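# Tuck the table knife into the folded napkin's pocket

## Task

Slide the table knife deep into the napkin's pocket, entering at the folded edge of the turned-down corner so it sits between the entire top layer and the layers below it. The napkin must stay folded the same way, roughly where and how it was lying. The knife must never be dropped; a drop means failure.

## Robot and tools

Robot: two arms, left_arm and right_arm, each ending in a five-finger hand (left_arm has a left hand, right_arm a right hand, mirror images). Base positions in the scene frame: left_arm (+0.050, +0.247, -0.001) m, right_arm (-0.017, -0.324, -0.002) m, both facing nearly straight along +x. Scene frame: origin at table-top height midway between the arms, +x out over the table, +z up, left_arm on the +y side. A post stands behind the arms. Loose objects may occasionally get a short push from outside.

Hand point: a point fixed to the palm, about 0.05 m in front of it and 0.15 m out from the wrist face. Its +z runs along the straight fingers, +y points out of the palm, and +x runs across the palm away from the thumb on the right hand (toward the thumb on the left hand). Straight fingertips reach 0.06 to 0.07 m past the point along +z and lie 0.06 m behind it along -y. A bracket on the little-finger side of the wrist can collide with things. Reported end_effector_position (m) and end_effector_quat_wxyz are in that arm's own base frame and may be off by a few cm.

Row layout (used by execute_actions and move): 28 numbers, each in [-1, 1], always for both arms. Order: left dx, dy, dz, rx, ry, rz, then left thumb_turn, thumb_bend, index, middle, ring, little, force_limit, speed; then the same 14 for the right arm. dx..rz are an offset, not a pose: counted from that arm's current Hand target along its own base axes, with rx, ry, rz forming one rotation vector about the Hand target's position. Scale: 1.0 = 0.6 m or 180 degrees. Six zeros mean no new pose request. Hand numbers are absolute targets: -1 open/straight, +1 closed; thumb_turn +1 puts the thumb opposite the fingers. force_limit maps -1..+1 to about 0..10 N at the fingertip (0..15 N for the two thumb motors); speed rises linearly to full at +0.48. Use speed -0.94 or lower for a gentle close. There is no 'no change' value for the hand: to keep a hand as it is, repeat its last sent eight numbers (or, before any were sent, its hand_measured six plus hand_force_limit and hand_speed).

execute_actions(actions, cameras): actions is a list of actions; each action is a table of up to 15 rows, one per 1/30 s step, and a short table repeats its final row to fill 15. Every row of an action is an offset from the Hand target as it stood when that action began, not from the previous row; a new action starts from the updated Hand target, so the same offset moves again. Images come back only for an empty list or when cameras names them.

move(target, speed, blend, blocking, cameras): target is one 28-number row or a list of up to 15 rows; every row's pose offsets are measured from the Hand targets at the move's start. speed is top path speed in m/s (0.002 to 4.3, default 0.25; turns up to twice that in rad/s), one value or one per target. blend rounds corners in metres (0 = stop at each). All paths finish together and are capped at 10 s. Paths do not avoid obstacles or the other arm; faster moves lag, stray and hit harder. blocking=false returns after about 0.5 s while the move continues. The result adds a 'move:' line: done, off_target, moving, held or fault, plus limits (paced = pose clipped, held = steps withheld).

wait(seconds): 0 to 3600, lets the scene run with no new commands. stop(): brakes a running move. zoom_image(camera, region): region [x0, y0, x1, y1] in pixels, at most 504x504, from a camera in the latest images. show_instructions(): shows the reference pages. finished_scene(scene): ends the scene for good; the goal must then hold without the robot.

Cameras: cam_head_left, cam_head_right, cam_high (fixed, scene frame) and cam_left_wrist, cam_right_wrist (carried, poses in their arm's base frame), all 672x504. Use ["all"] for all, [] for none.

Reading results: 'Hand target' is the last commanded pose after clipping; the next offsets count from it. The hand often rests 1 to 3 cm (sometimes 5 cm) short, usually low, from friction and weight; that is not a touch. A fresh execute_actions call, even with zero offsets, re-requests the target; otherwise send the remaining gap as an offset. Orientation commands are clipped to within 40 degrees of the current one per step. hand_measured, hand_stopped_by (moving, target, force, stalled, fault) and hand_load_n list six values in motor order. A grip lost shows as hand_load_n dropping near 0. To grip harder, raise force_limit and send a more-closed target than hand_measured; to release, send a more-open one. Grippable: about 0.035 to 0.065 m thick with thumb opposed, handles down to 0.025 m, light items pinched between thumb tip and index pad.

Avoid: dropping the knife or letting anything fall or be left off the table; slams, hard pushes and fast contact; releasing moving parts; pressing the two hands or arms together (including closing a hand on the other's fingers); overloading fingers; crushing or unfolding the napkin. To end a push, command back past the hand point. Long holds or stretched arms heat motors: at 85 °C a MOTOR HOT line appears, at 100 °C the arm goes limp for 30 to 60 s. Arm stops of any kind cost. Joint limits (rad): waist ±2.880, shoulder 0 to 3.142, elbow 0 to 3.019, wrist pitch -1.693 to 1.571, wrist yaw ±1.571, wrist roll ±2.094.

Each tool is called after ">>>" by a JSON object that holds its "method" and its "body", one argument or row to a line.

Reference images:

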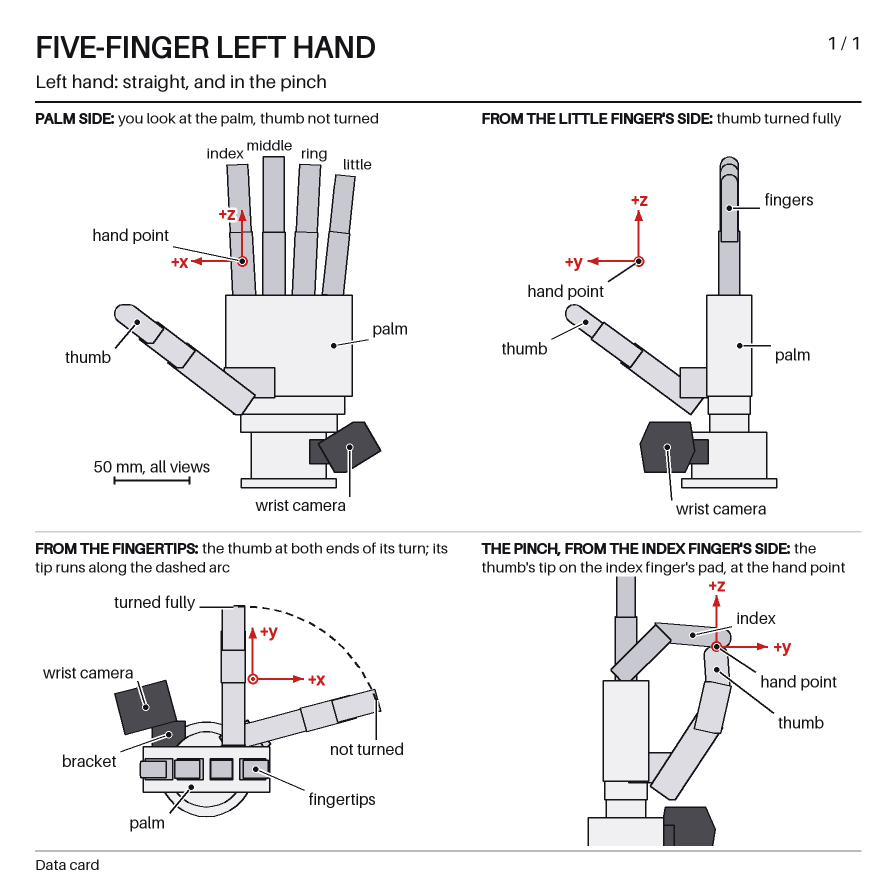

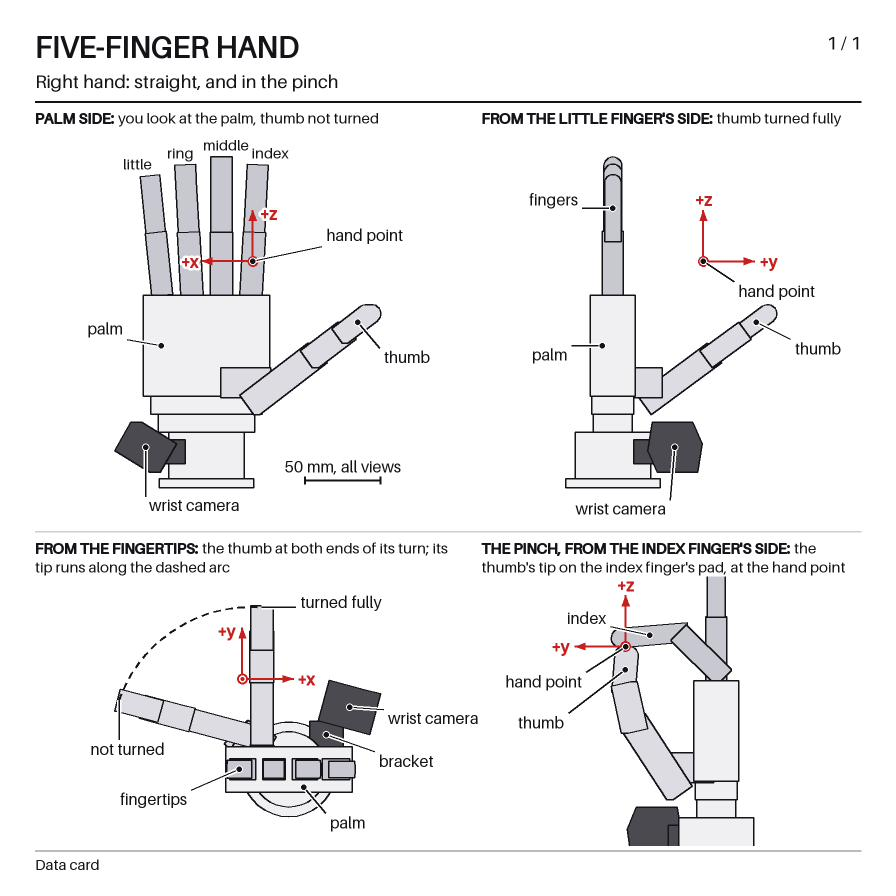

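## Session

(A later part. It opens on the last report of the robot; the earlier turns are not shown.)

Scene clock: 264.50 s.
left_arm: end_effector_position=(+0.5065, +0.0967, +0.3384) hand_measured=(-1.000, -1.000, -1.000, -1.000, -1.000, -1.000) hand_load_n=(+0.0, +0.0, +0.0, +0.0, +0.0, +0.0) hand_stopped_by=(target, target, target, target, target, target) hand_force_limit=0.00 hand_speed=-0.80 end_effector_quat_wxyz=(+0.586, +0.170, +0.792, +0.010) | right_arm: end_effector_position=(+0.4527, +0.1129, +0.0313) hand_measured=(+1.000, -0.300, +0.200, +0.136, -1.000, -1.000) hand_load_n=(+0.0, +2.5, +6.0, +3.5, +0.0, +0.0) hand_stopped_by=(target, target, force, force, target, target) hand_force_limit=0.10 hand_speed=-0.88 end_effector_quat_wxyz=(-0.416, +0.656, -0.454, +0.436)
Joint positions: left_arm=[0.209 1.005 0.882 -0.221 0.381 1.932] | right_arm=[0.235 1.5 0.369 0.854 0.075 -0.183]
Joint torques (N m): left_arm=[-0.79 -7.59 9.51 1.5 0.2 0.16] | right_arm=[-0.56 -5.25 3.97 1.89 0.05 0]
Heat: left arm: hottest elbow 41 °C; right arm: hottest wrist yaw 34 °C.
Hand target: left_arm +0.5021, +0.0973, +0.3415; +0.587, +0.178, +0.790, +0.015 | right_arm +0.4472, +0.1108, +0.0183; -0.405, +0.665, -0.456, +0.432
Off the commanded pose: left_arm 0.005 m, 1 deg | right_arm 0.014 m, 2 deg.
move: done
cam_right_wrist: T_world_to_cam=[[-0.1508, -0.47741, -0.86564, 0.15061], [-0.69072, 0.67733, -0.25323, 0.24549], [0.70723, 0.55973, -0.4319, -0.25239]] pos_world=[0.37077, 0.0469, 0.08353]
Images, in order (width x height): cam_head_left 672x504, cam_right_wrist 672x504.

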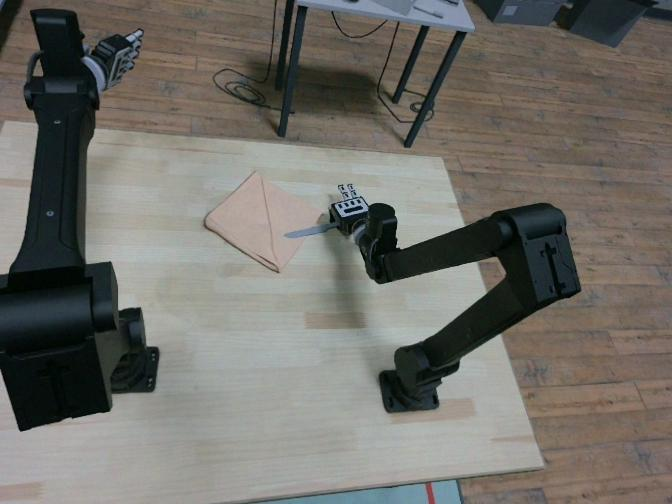

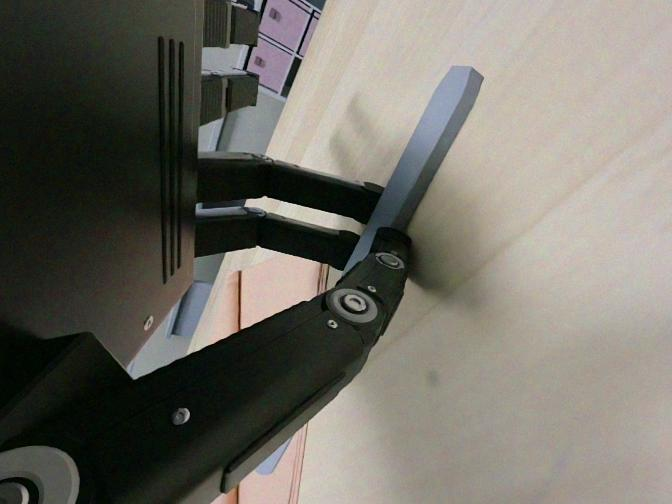

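>>> {"method": "move", "body": {
  "target": [
    [0,0,0,0,0,0,-1,-1,-1,-1,-1,-1,0,-0.8,0.01,0.002,0.035,0.001,-0.0066,0.0,1,-0.3,0.24,0.14,-1,-1,0.1,-0.88],
    [0,0,0,0,0,0,-1,-1,-1,-1,-1,-1,0,-0.8,0.0208,0.0035,0.0695,0.0021,-0.0132,0.0,1,-0.3,0.24,0.14,-1,-1,0.1,-0.88]
  ],
  "speed": 0.05,
  "blend": [0.01, 0],
  "cameras": ["cam_right_wrist", "cam_head_left"]
}}

>>> {"method": "zoom_image", "body": {
  "camera": "cam_right_wrist",
  "region": [200, 40, 540, 504]
}}

>>> {"method": "zoom_image", "body": {
  "camera": "cam_head_left",
  "region": [190, 150, 370, 285]
}}

Scene clock: 267.13 s.
left_arm: end_effector_position=(+0.5065, +0.0967, +0.3384) hand_measured=(-1.000, -1.000, -1.000, -1.000, -1.000, -1.000) hand_load_n=(+0.0, +0.0, +0.0, +0.0, +0.0, +0.0) hand_stopped_by=(target, target, target, target, target, target) hand_force_limit=0.00 hand_speed=-0.80 end_effector_quat_wxyz=(+0.586, +0.170, +0.792, +0.010) | right_arm: end_effector_position=(+0.4449, +0.1110, +0.0393) hand_measured=(+1.000, -0.302, +0.200, +0.136, -1.000, -1.000) hand_load_n=(+0.0, +5.0, +3.5, +2.5, +0.0, +0.0) hand_stopped_by=(target, target, force, force, target, target) hand_force_limit=0.10 hand_speed=-0.88 end_effector_quat_wxyz=(-0.406, +0.665, -0.458, +0.428)
Joint positions: left_arm=[0.209 1.005 0.882 -0.221 0.381 1.932] | right_arm=[0.235 1.422 0.369 0.743 0.075 -0.184]
Joint torques (N m): left_arm=[-0.97 -7.65 9.52 1.5 0.18 0.15] | right_arm=[-0.73 -7.53 7.94 1.66 0.05 -0.01]
Heat: left arm: hottest elbow 41 °C; right arm: hottest wrist yaw 34 °C.
Hand target: left_arm +0.5021, +0.0973, +0.3415; +0.587, +0.178, +0.790, +0.015 | right_arm +0.4597, +0.1129, +0.0600; -0.416, +0.654, -0.449, +0.444
Off the commanded pose: left_arm 0.005 m, 1 deg | right_arm 0.026 m, 3 deg.
move: off_target (right_arm)
cam_right_wrist: T_world_to_cam=[[-0.17737, -0.48518, -0.85623, 0.16787], [-0.69865, 0.67484, -0.23767, 0.24669], [0.69313, 0.55605, -0.45867, -0.23458]] pos_world=[0.36472, 0.04541, 0.09477]
Images, in order (width x height): cam_head_left 672x504, cam_right_wrist 672x504.

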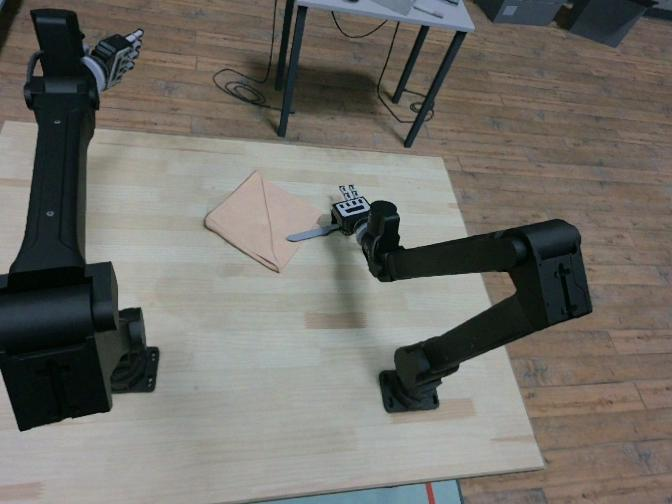

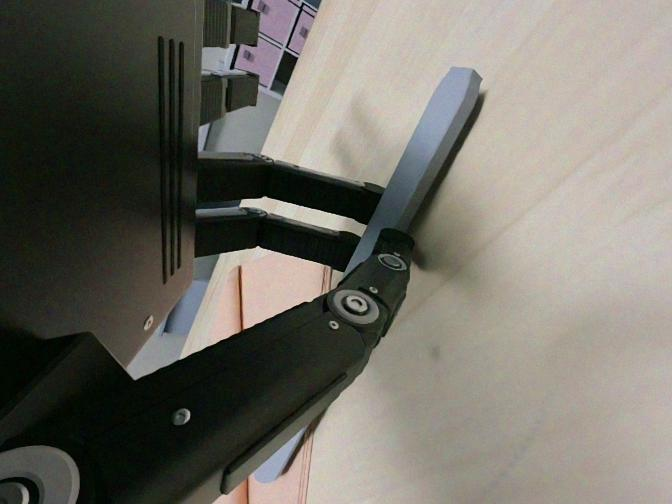

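Scaled by 1.086 from the camera's image (finer frame: 960x720).

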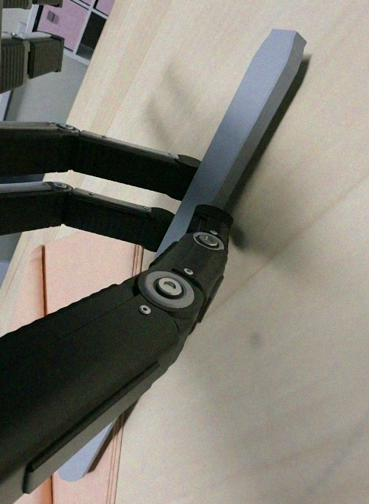

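Scaled by 2.800 from the camera's image (finer frame: 960x720).

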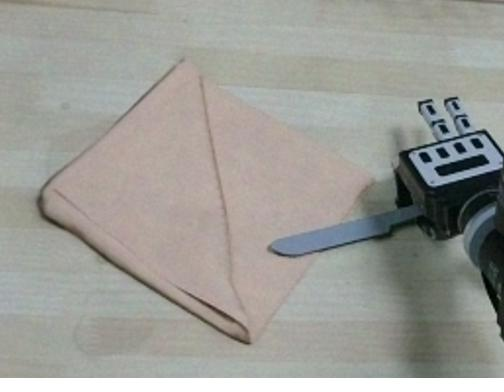

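>>> {"method": "move", "body": {
  "target": [
    [0,0,0,0,0,0,-1,-1,-1,-1,-1,-1,0,-0.8,0.0,0.0,0.03,0.0,0.0,0.0,1,-0.3,0.24,0.14,-1,-1,0.1,-0.88],
    [0,0,0,0,0,0,-1,-1,-1,-1,-1,-1,0,-0.8,0.0653,0.0,0.035,0.0,0.0,-0.0833,1,-0.3,0.24,0.14,-1,-1,0.1,-0.88]
  ],
  "speed": 0.07,
  "blend": [0.01, 0],
  "cameras": ["cam_right_wrist", "cam_head_left", "cam_head_right", "cam_high"]
}}

>>> {"method": "zoom_image", "body": {
  "camera": "cam_right_wrist",
  "region": [200, 40, 540, 504]
}}

>>> {"method": "zoom_image", "body": {
  "camera": "cam_head_left",
  "region": [190, 150, 370, 285]
}}

>>> {"method": "zoom_image", "body": {
  "camera": "cam_high",
  "region": [280, 200, 440, 320]
}}

Scene clock: 272.13 s.
left_arm: end_effector_position=(+0.5065, +0.0967, +0.3384) hand_measured=(-1.000, -1.000, -1.000, -1.000, -1.000, -1.000) hand_load_n=(+0.0, +0.0, +0.0, +0.0, +0.0, +0.0) hand_stopped_by=(target, target, target, target, target, target) hand_force_limit=0.00 hand_speed=-0.80 end_effector_quat_wxyz=(+0.586, +0.170, +0.792, +0.010) | right_arm: end_effector_position=(+0.4812, +0.1044, +0.0624) hand_measured=(+1.000, -0.302, +0.200, +0.136, -1.000, -1.000) hand_load_n=(+0.0, +5.0, +3.5, +2.5, +0.0, +0.0) hand_stopped_by=(target, target, force, force, target, target) hand_force_limit=0.10 hand_speed=-0.88 end_effector_quat_wxyz=(-0.341, +0.603, -0.532, +0.487)
Joint positions: left_arm=[0.209 1.005 0.882 -0.221 0.381 1.932] | right_arm=[0.33 1.432 0.491 0.613 0.422 -0.098]
Joint torques (N m): left_arm=[-1.08 -7.65 9.54 1.48 0.2 0.14] | right_arm=[0.5 -7.06 10.09 1.54 0.24 0.13]
Heat: left arm: hottest elbow 41 °C; right arm: hottest wrist yaw 34 °C.
Hand target: left_arm +0.5021, +0.0973, +0.3415; +0.587, +0.178, +0.790, +0.015 | right_arm +0.4989, +0.1129, +0.0810; -0.355, +0.590, -0.530, +0.495
Off the commanded pose: left_arm 0.005 m, 1 deg | right_arm 0.027 m, 2 deg.
move: off_target (right_arm); blend cut to 0.009 m at target 1
cam_right_wrist: T_world_to_cam=[[-0.28999, -0.44718, -0.84613, 0.24047], [-0.49968, 0.82479, -0.26465, 0.17228], [0.81623, 0.34605, -0.46263, -0.28262]] pos_world=[0.3865, 0.06324, 0.11831]
Images, in order (width x height): cam_head_left 672x504, cam_head_right 672x504, cam_high 672x504, cam_right_wrist 672x504.

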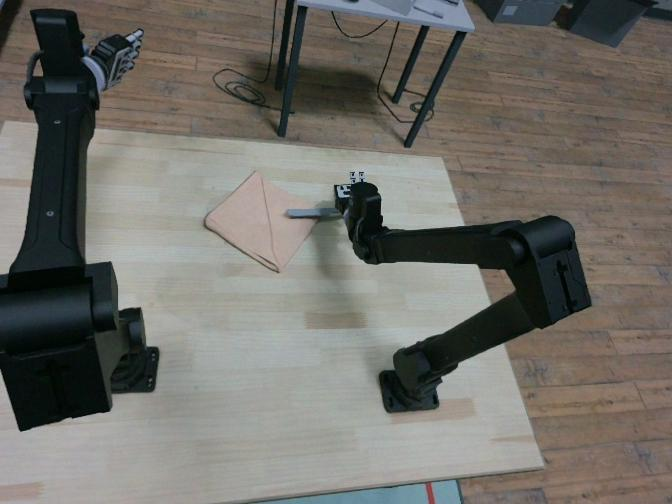

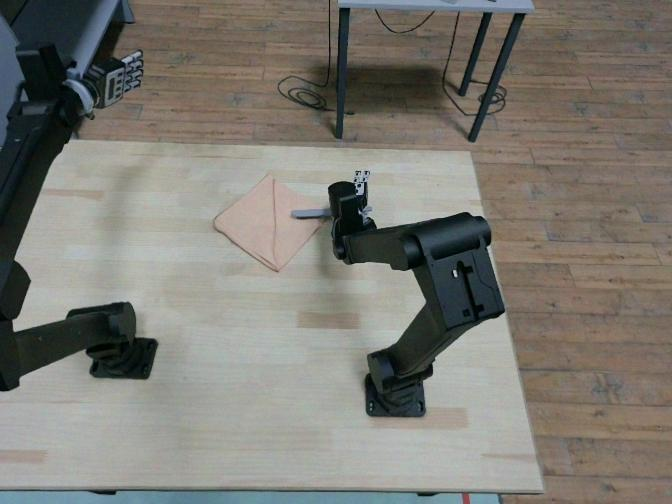

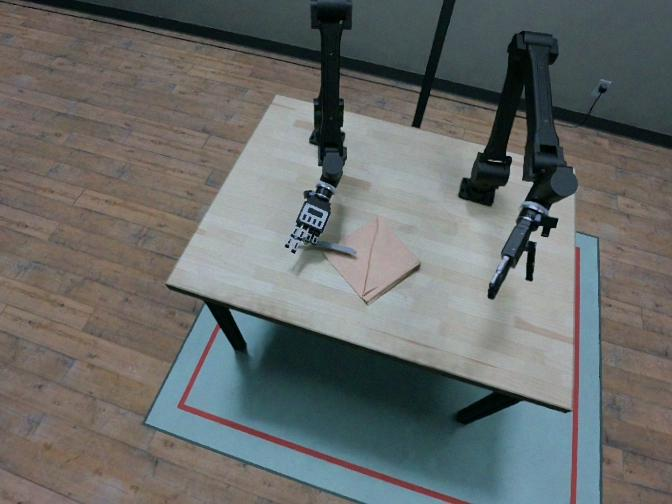

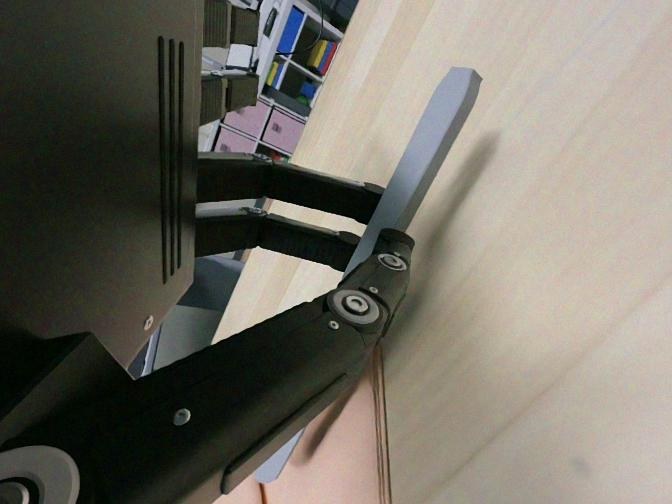

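Scaled by 1.086 from the camera's image (finer frame: 960x720).

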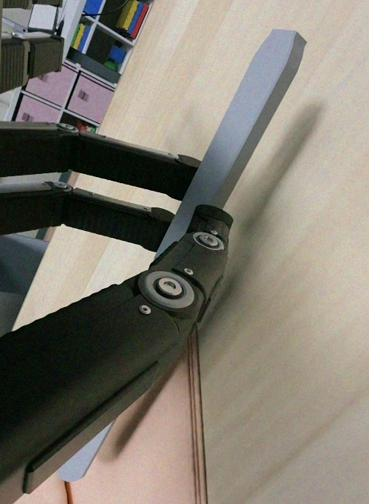

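Scaled by 2.800 from the camera's image (finer frame: 960x720).

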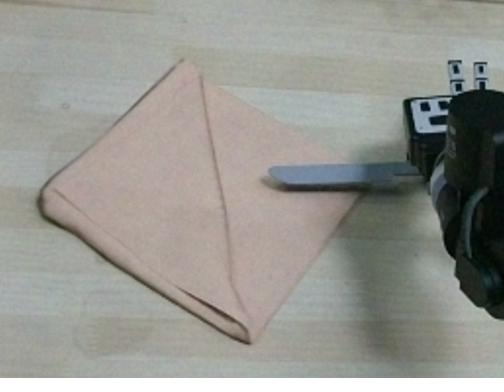

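Scaled by 3.150 from the camera's image (finer frame: 960x720).

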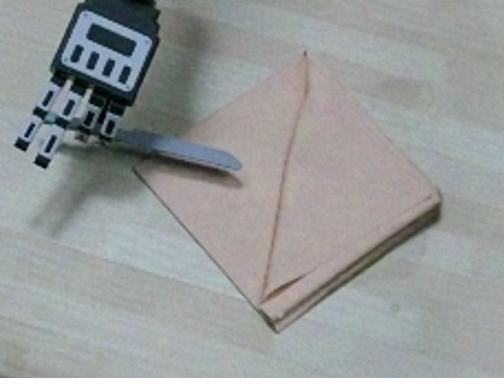

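>>> {"method": "zoom_image", "body": {
  "camera": "cam_head_right",
  "region": [200, 155, 360, 285]
}}

>>> {"method": "zoom_image", "body": {
  "camera": "cam_head_left",
  "region": [270, 180, 350, 240]
}}

Scaled by 3.150 from the camera's image (finer frame: 960x720).

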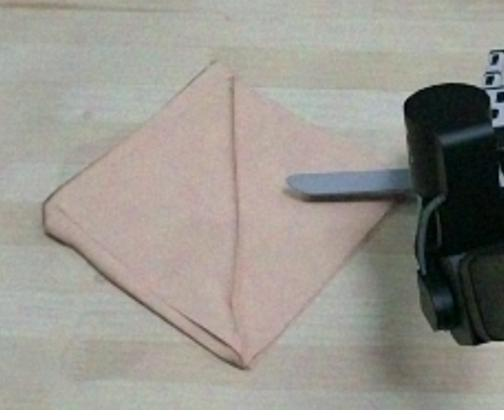

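Scaled by 6.300 from the camera's image (finer frame: 960x720).

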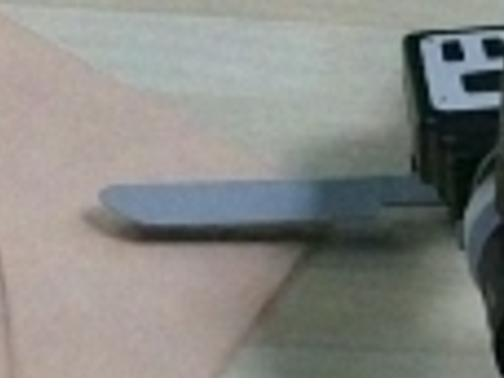

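>>> {"method": "move", "body": {
  "target": [0,0,0,0,0,0,-1,-1,-1,-1,-1,-1,0,-0.8,-0.0258,0.0,-0.02,-0.0111,-0.0011,-0.0111,1,-0.3,0.24,0.14,-1,-1,0.1,-0.88],
  "speed": 0.06,
  "cameras": ["cam_right_wrist", "cam_head_left", "cam_head_right"]
}}

>>> {"method": "zoom_image", "body": {
  "camera": "cam_head_left",
  "region": [190, 150, 370, 285]
}}

>>> {"method": "zoom_image", "body": {
  "camera": "cam_head_left",
  "region": [260, 190, 340, 250]
}}

>>> {"method": "zoom_image", "body": {
  "camera": "cam_head_right",
  "region": [200, 155, 360, 285]
}}

Scene clock: 275.37 s.
left_arm: end_effector_position=(+0.5065, +0.0967, +0.3384) hand_measured=(-1.000, -1.000, -1.000, -1.000, -1.000, -1.000) hand_load_n=(+0.0, +0.0, +0.0, +0.0, +0.0, +0.0) hand_stopped_by=(target, target, target, target, target, target) hand_force_limit=0.00 hand_speed=-0.80 end_effector_quat_wxyz=(+0.586, +0.170, +0.792, +0.010) | right_arm: end_effector_position=(+0.4772, +0.1094, +0.0591) hand_measured=(+1.000, -0.302, +0.200, +0.136, -1.000, -1.000) hand_load_n=(+0.0, +5.0, +3.5, +2.5, -0.5, +0.0) hand_stopped_by=(target, target, force, force, target, target) hand_force_limit=0.10 hand_speed=-0.88 end_effector_quat_wxyz=(-0.325, +0.597, -0.535, +0.501)
Joint positions: left_arm=[0.209 1.005 0.882 -0.221 0.381 1.932] | right_arm=[0.375 1.448 0.491 0.622 0.506 -0.098]
Joint torques (N m): left_arm=[-0.73 -7.59 9.57 1.46 0.2 0.15] | right_arm=[0.26 -7.06 6.5 3.3 0.28 0.04]
Heat: left arm: hottest elbow 41 °C; right arm: hottest elbow 34 °C.
Hand target: left_arm +0.5021, +0.0973, +0.3415; +0.587, +0.178, +0.790, +0.015 | right_arm +0.4834, +0.1129, +0.0690; -0.337, +0.586, -0.531, +0.511
Off the commanded pose: left_arm 0.005 m, 1 deg | right_arm 0.012 m, 2 deg.
move: off_target (right_arm)
cam_right_wrist: T_world_to_cam=[[-0.30285, -0.46009, -0.83463, 0.24555], [-0.46934, 0.8342, -0.28955, 0.15129], [0.82946, 0.30404, -0.46857, -0.28403]] pos_world=[0.38096, 0.07313, 0.11566]
Images, in order (width x height): cam_head_left 672x504, cam_head_right 672x504, cam_right_wrist 672x504.

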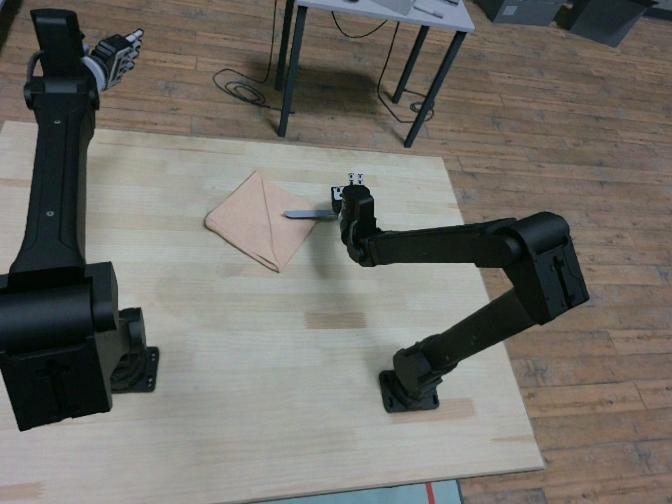

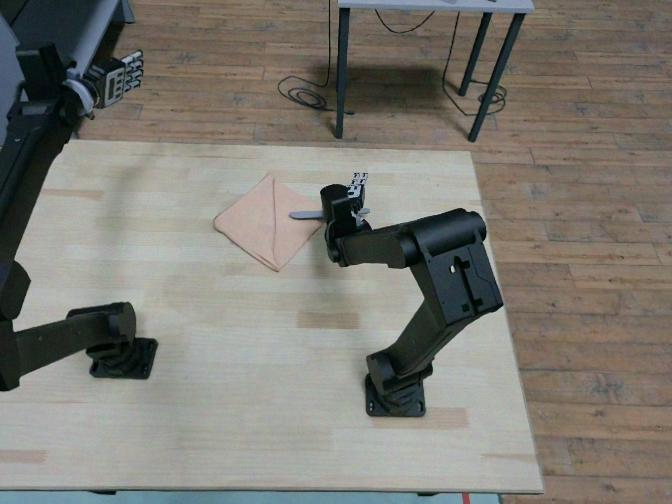

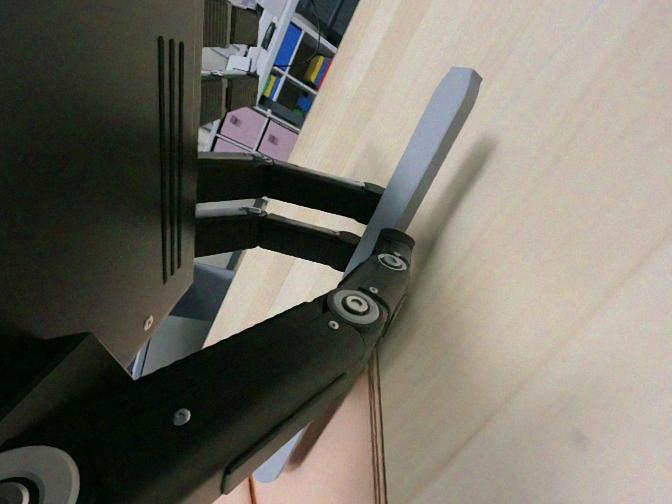

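Scaled by 2.800 from the camera's image (finer frame: 960x720).

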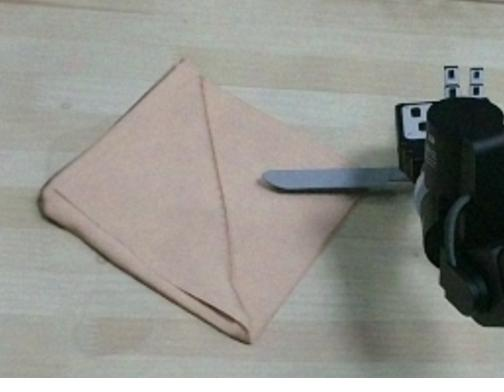

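Scaled by 6.300 from the camera's image (finer frame: 960x720).

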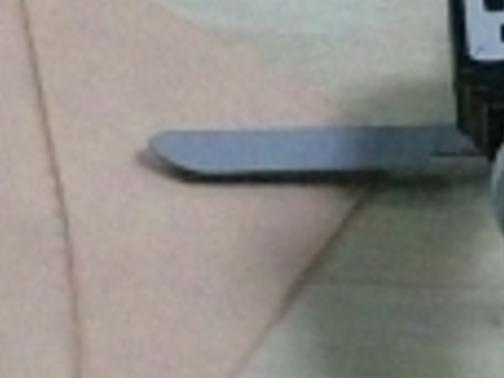

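Scaled by 3.150 from the camera's image (finer frame: 960x720).

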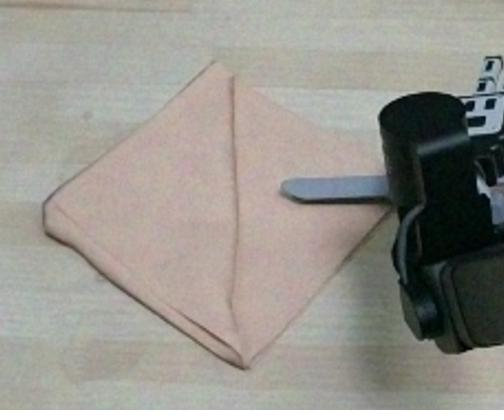

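>>> {"method": "move", "body": {
  "target": [0,0,0,0,0,0,-1,-1,-1,-1,-1,-1,0,-0.8,-0.0217,0.0,-0.02,0,0,0,1,-0.3,0.24,0.14,-1,-1,0.1,-0.88],
  "speed": 0.05,
  "cameras": ["cam_right_wrist", "cam_head_left", "cam_head_right"]
}}

>>> {"method": "zoom_image", "body": {
  "camera": "cam_head_left",
  "region": [190, 150, 370, 285]
}}

>>> {"method": "zoom_image", "body": {
  "camera": "cam_head_left",
  "region": [260, 190, 340, 250]
}}

>>> {"method": "zoom_image", "body": {
  "camera": "cam_head_right",
  "region": [200, 155, 360, 285]
}}

Scene clock: 277.40 s.
left_arm: end_effector_position=(+0.5065, +0.0967, +0.3384) hand_measured=(-1.000, -1.000, -1.000, -1.000, -1.000, -1.000) hand_load_n=(+0.0, +0.0, -0.5, +0.0, +0.0, +0.0) hand_stopped_by=(target, target, target, target, target, target) hand_force_limit=0.00 hand_speed=-0.80 end_effector_quat_wxyz=(+0.586, +0.170, +0.792, +0.010) | right_arm: end_effector_position=(+0.4637, +0.1029, +0.0448) hand_measured=(+1.000, -0.302, +0.200, +0.136, -1.000, -1.000) hand_load_n=(+0.0, +5.0, +3.5, +2.5, +0.0, +0.0) hand_stopped_by=(target, target, force, force, target, target) hand_force_limit=0.10 hand_speed=-0.88 end_effector_quat_wxyz=(-0.319, +0.597, -0.537, +0.503)
Joint positions: left_arm=[0.209 1.005 0.882 -0.221 0.381 1.932] | right_arm=[0.378 1.463 0.447 0.674 0.52 -0.098]
Joint torques (N m): left_arm=[-0.67 -7.65 9.51 1.51 0.19 0.17] | right_arm=[0.44 -6.89 6.3 3.23 0.31 0.08]
Heat: left arm: hottest elbow 41 °C; right arm: hottest elbow 34 °C.
Hand target: left_arm +0.5021, +0.0973, +0.3415; +0.587, +0.178, +0.790, +0.015 | right_arm +0.4704, +0.1129, +0.0570; -0.337, +0.586, -0.531, +0.511
Off the commanded pose: left_arm 0.005 m, 1 deg | right_arm 0.017 m, 3 deg.
move: off_target (right_arm)
cam_right_wrist: T_world_to_cam=[[-0.31193, -0.46296, -0.82968, 0.23086], [-0.46268, 0.83673, -0.29295, 0.14297], [0.82983, 0.29249, -0.47521, -0.27623]] pos_world=[0.36738, 0.06805, 0.10215]
Images, in order (width x height): cam_head_left 672x504, cam_head_right 672x504, cam_right_wrist 672x504.

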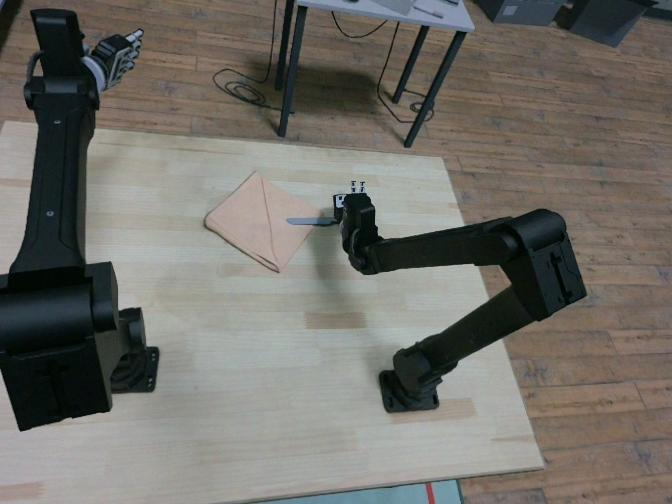

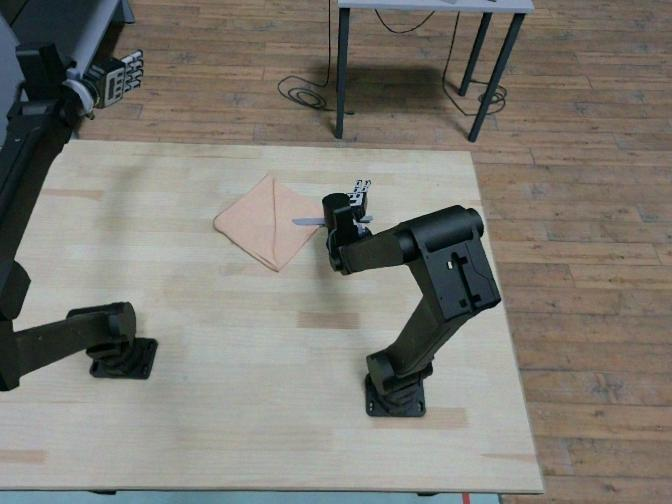

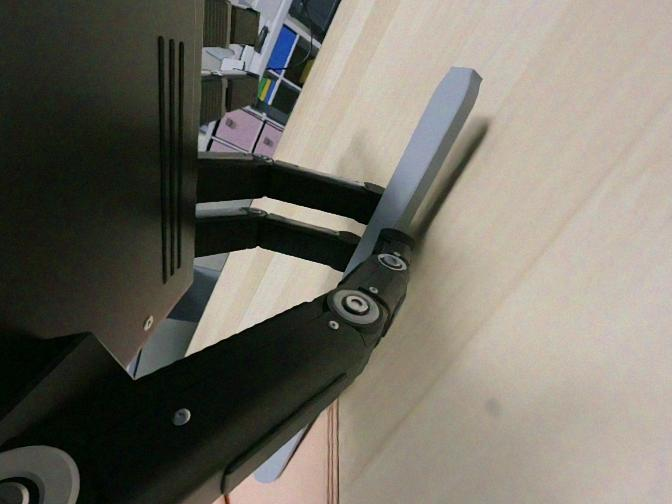

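Scaled by 2.800 from the camera's image (finer frame: 960x720).

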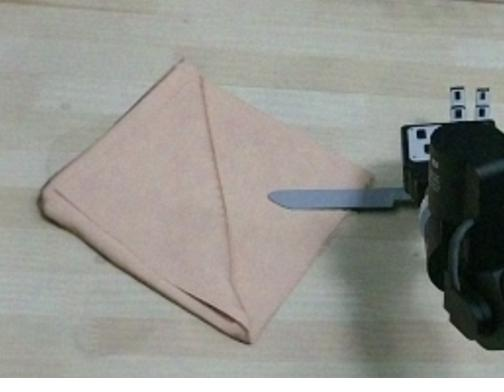

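Scaled by 6.300 from the camera's image (finer frame: 960x720).

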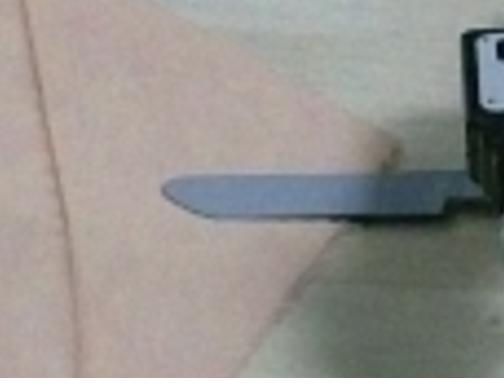

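Scaled by 3.150 from the camera's image (finer frame: 960x720).

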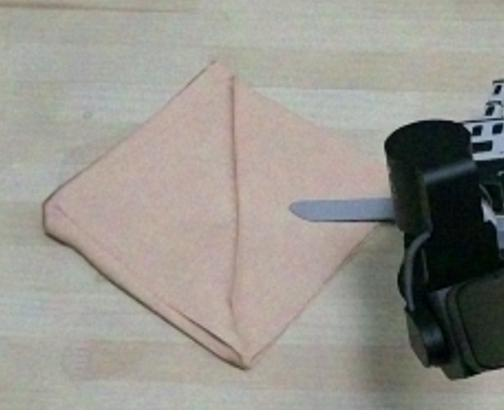

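>>> {"method": "move", "body": {
  "target": [0,0,0,0,0,0,-1,-1,-1,-1,-1,-1,0,-0.8,-0.0058,0.0333,0.0033,0,0,0.0111,1,-0.3,0.24,0.14,-1,-1,0.1,-0.88],
  "speed": 0.05,
  "cameras": ["cam_right_wrist", "cam_head_left", "cam_head_right"]
}}

>>> {"method": "zoom_image", "body": {
  "camera": "cam_head_left",
  "region": [190, 150, 370, 285]
}}

>>> {"method": "zoom_image", "body": {
  "camera": "cam_head_left",
  "region": [250, 190, 330, 250]
}}

>>> {"method": "zoom_image", "body": {
  "camera": "cam_right_wrist",
  "region": [180, 380, 420, 504]
}}

Scene clock: 279.17 s.
left_arm: end_effector_position=(+0.5065, +0.0967, +0.3384) hand_measured=(-1.000, -1.000, -1.000, -1.000, -1.000, -1.000) hand_load_n=(+0.0, +0.0, +0.0, +0.0, +0.0, +0.0) hand_stopped_by=(target, target, target, target, target, target) hand_force_limit=0.00 hand_speed=-0.80 end_effector_quat_wxyz=(+0.586, +0.170, +0.792, +0.010) | right_arm: end_effector_position=(+0.4572, +0.1273, +0.0450) hand_measured=(+1.000, -0.302, +0.200, +0.136, -1.000, -1.000) hand_load_n=(+0.0, +5.0, +3.5, +2.5, -0.5, +0.0) hand_stopped_by=(target, target, force, force, target, target) hand_force_limit=0.10 hand_speed=-0.88 end_effector_quat_wxyz=(-0.330, +0.610, -0.522, +0.496)
Joint positions: left_arm=[0.209 1.005 0.882 -0.221 0.381 1.932] | right_arm=[0.435 1.463 0.447 0.674 0.529 -0.098]
Joint torques (N m): left_arm=[-0.91 -7.53 9.51 1.47 0.19 0.15] | right_arm=[0.44 -7.24 6.95 2.8 0.27 0.11]
Heat: left arm: hottest elbow 41 °C; right arm: hottest elbow 34 °C.
Hand target: left_arm +0.5021, +0.0973, +0.3415; +0.587, +0.178, +0.790, +0.015 | right_arm +0.4669, +0.1329, +0.0590; -0.346, +0.595, -0.521, +0.505
Off the commanded pose: left_arm 0.005 m, 1 deg | right_arm 0.018 m, 3 deg.
move: off_target (right_arm)
cam_right_wrist: T_world_to_cam=[[-0.28826, -0.47974, -0.8287, 0.23155], [-0.50195, 0.81271, -0.29588, 0.14078], [0.81545, 0.33067, -0.47508, -0.27615]] pos_world=[0.3626, 0.08799, 0.10235]
Images, in order (width x height): cam_head_left 672x504, cam_head_right 672x504, cam_right_wrist 672x504.

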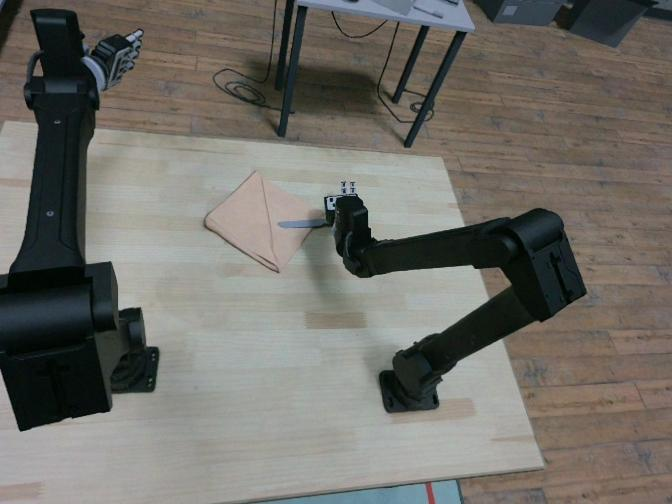

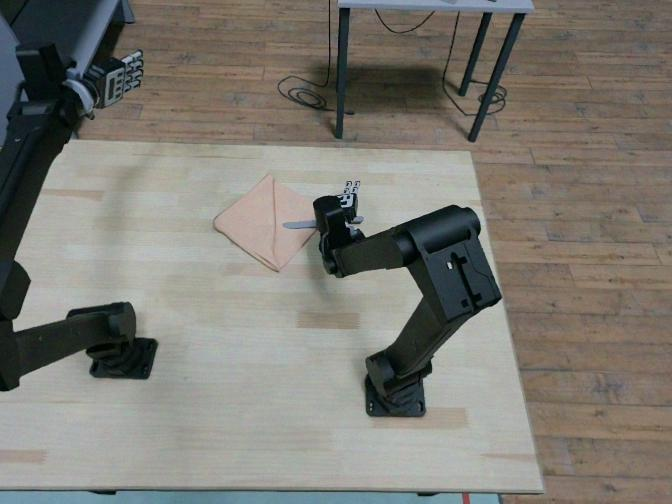

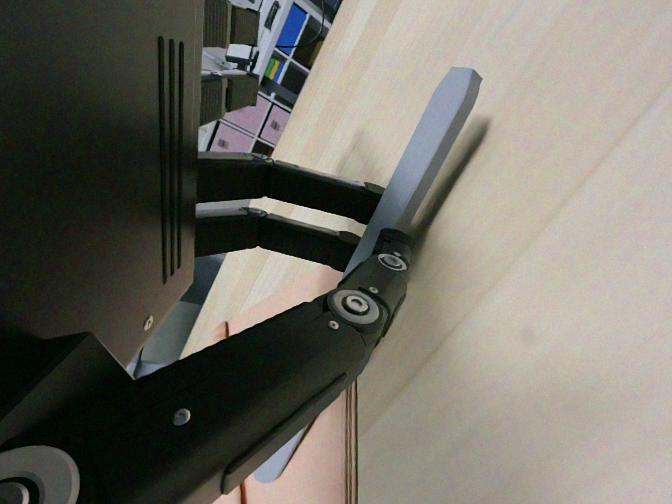

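Scaled by 2.800 from the camera's image (finer frame: 960x720).

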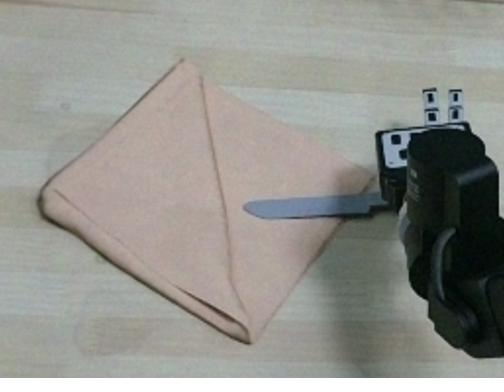

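Scaled by 6.300 from the camera's image (finer frame: 960x720).

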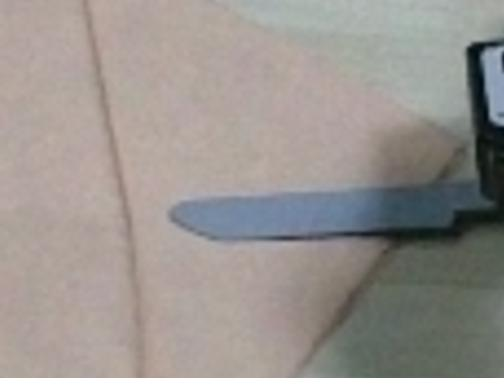

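Scaled by 2.100 from the camera's image (finer frame: 960x720).

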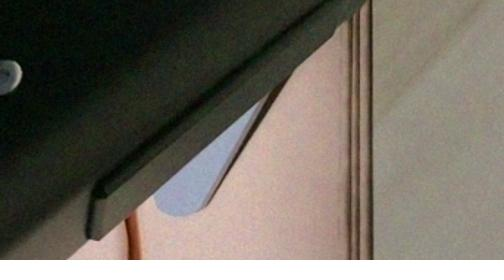

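>>> {"method": "wait", "body": {
  "seconds": 0,
  "cameras": ["all"]
}}

Scene clock: 280.80 s.
left_arm: end_effector_position=(+0.5065, +0.0967, +0.3384) hand_measured=(-1.000, -1.000, -1.000, -1.000, -1.000, -1.000) hand_load_n=(+0.0, +0.0, +0.0, +0.0, +0.0, +0.0) hand_stopped_by=(target, target, target, target, target, target) hand_force_limit=0.00 hand_speed=-0.80 end_effector_quat_wxyz=(+0.586, +0.170, +0.792, +0.010) | right_arm: end_effector_position=(+0.4572, +0.1273, +0.0450) hand_measured=(+1.000, -0.302, +0.200, +0.136, -1.000, -1.000) hand_load_n=(+0.0, +5.0, +3.5, +2.5, +0.0, +0.0) hand_stopped_by=(target, target, force, force, target, target) hand_force_limit=0.10 hand_speed=-0.88 end_effector_quat_wxyz=(-0.330, +0.610, -0.522, +0.496)
Joint positions: left_arm=[0.209 1.005 0.882 -0.221 0.381 1.932] | right_arm=[0.435 1.463 0.447 0.674 0.529 -0.098]
Joint torques (N m): left_arm=[-0.91 -7.71 9.5 1.48 0.2 0.16] | right_arm=[0.38 -6.83 6.98 2.73 0.28 0.11]
Heat: left arm: hottest elbow 41 °C; right arm: hottest elbow 34 °C.
Hand target: left_arm +0.5021, +0.0973, +0.3415; +0.587, +0.178, +0.790, +0.015 | right_arm +0.4669, +0.1329, +0.0590; -0.346, +0.595, -0.521, +0.505
Off the commanded pose: left_arm 0.005 m, 1 deg | right_arm 0.018 m, 3 deg.
cam_left_wrist: T_world_to_cam=[[-0.31894, -0.83408, -0.45009, 0.39713], [-0.60979, 0.54413, -0.57626, 0.4548], [0.72556, 0.09067, -0.68216, -0.02838]] pos_world=[0.42458, 0.08634, 0.42147]
cam_right_wrist: T_world_to_cam=[[-0.28826, -0.47974, -0.8287, 0.23155], [-0.50195, 0.81271, -0.29588, 0.14078], [0.81545, 0.33067, -0.47508, -0.27615]] pos_world=[0.3626, 0.08799, 0.10235]

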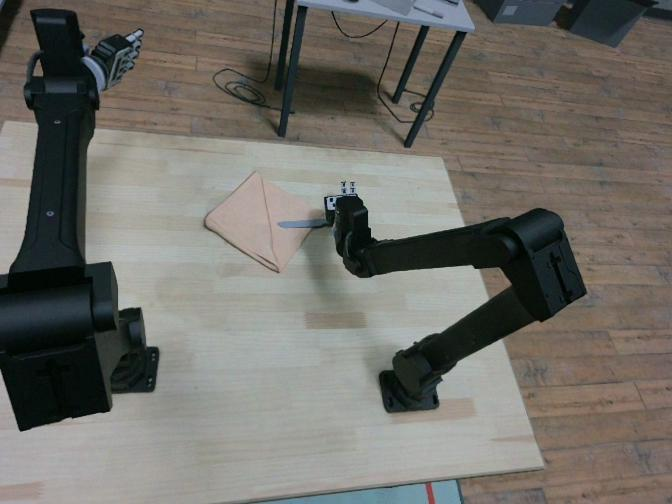

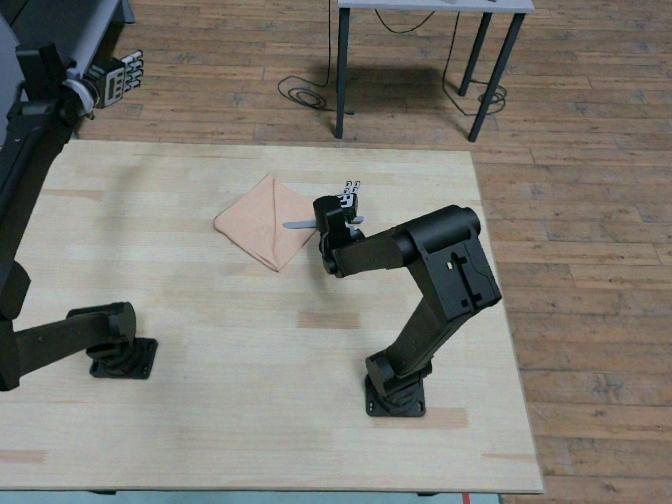

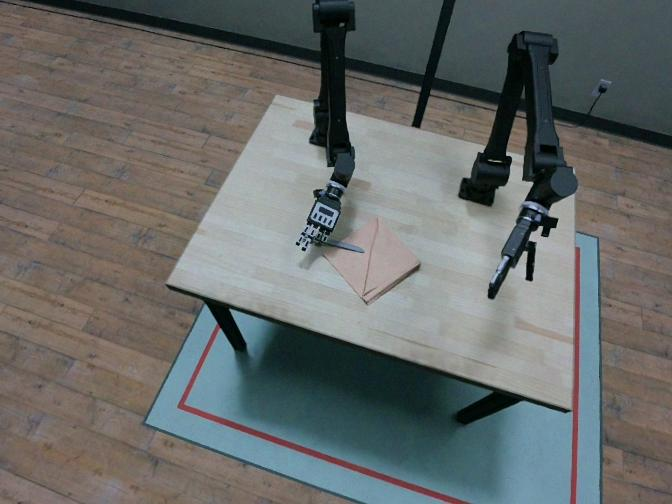

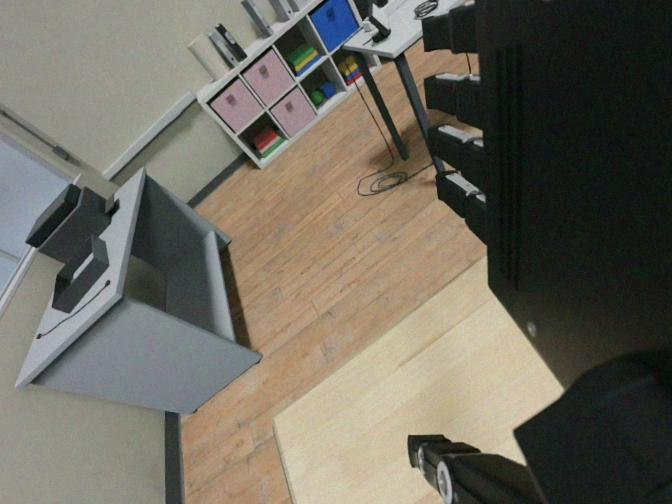

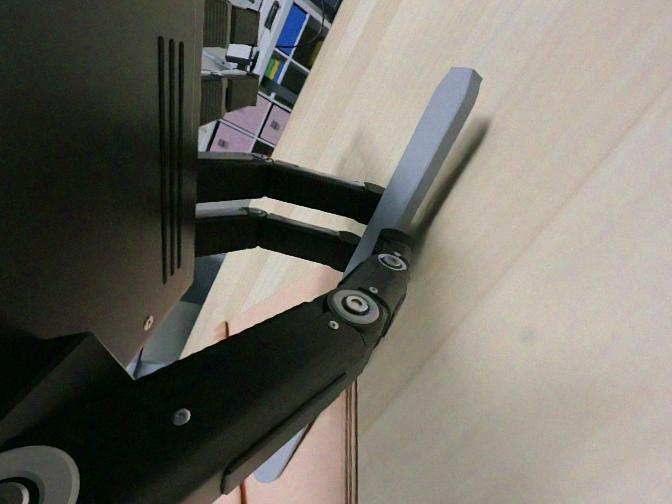

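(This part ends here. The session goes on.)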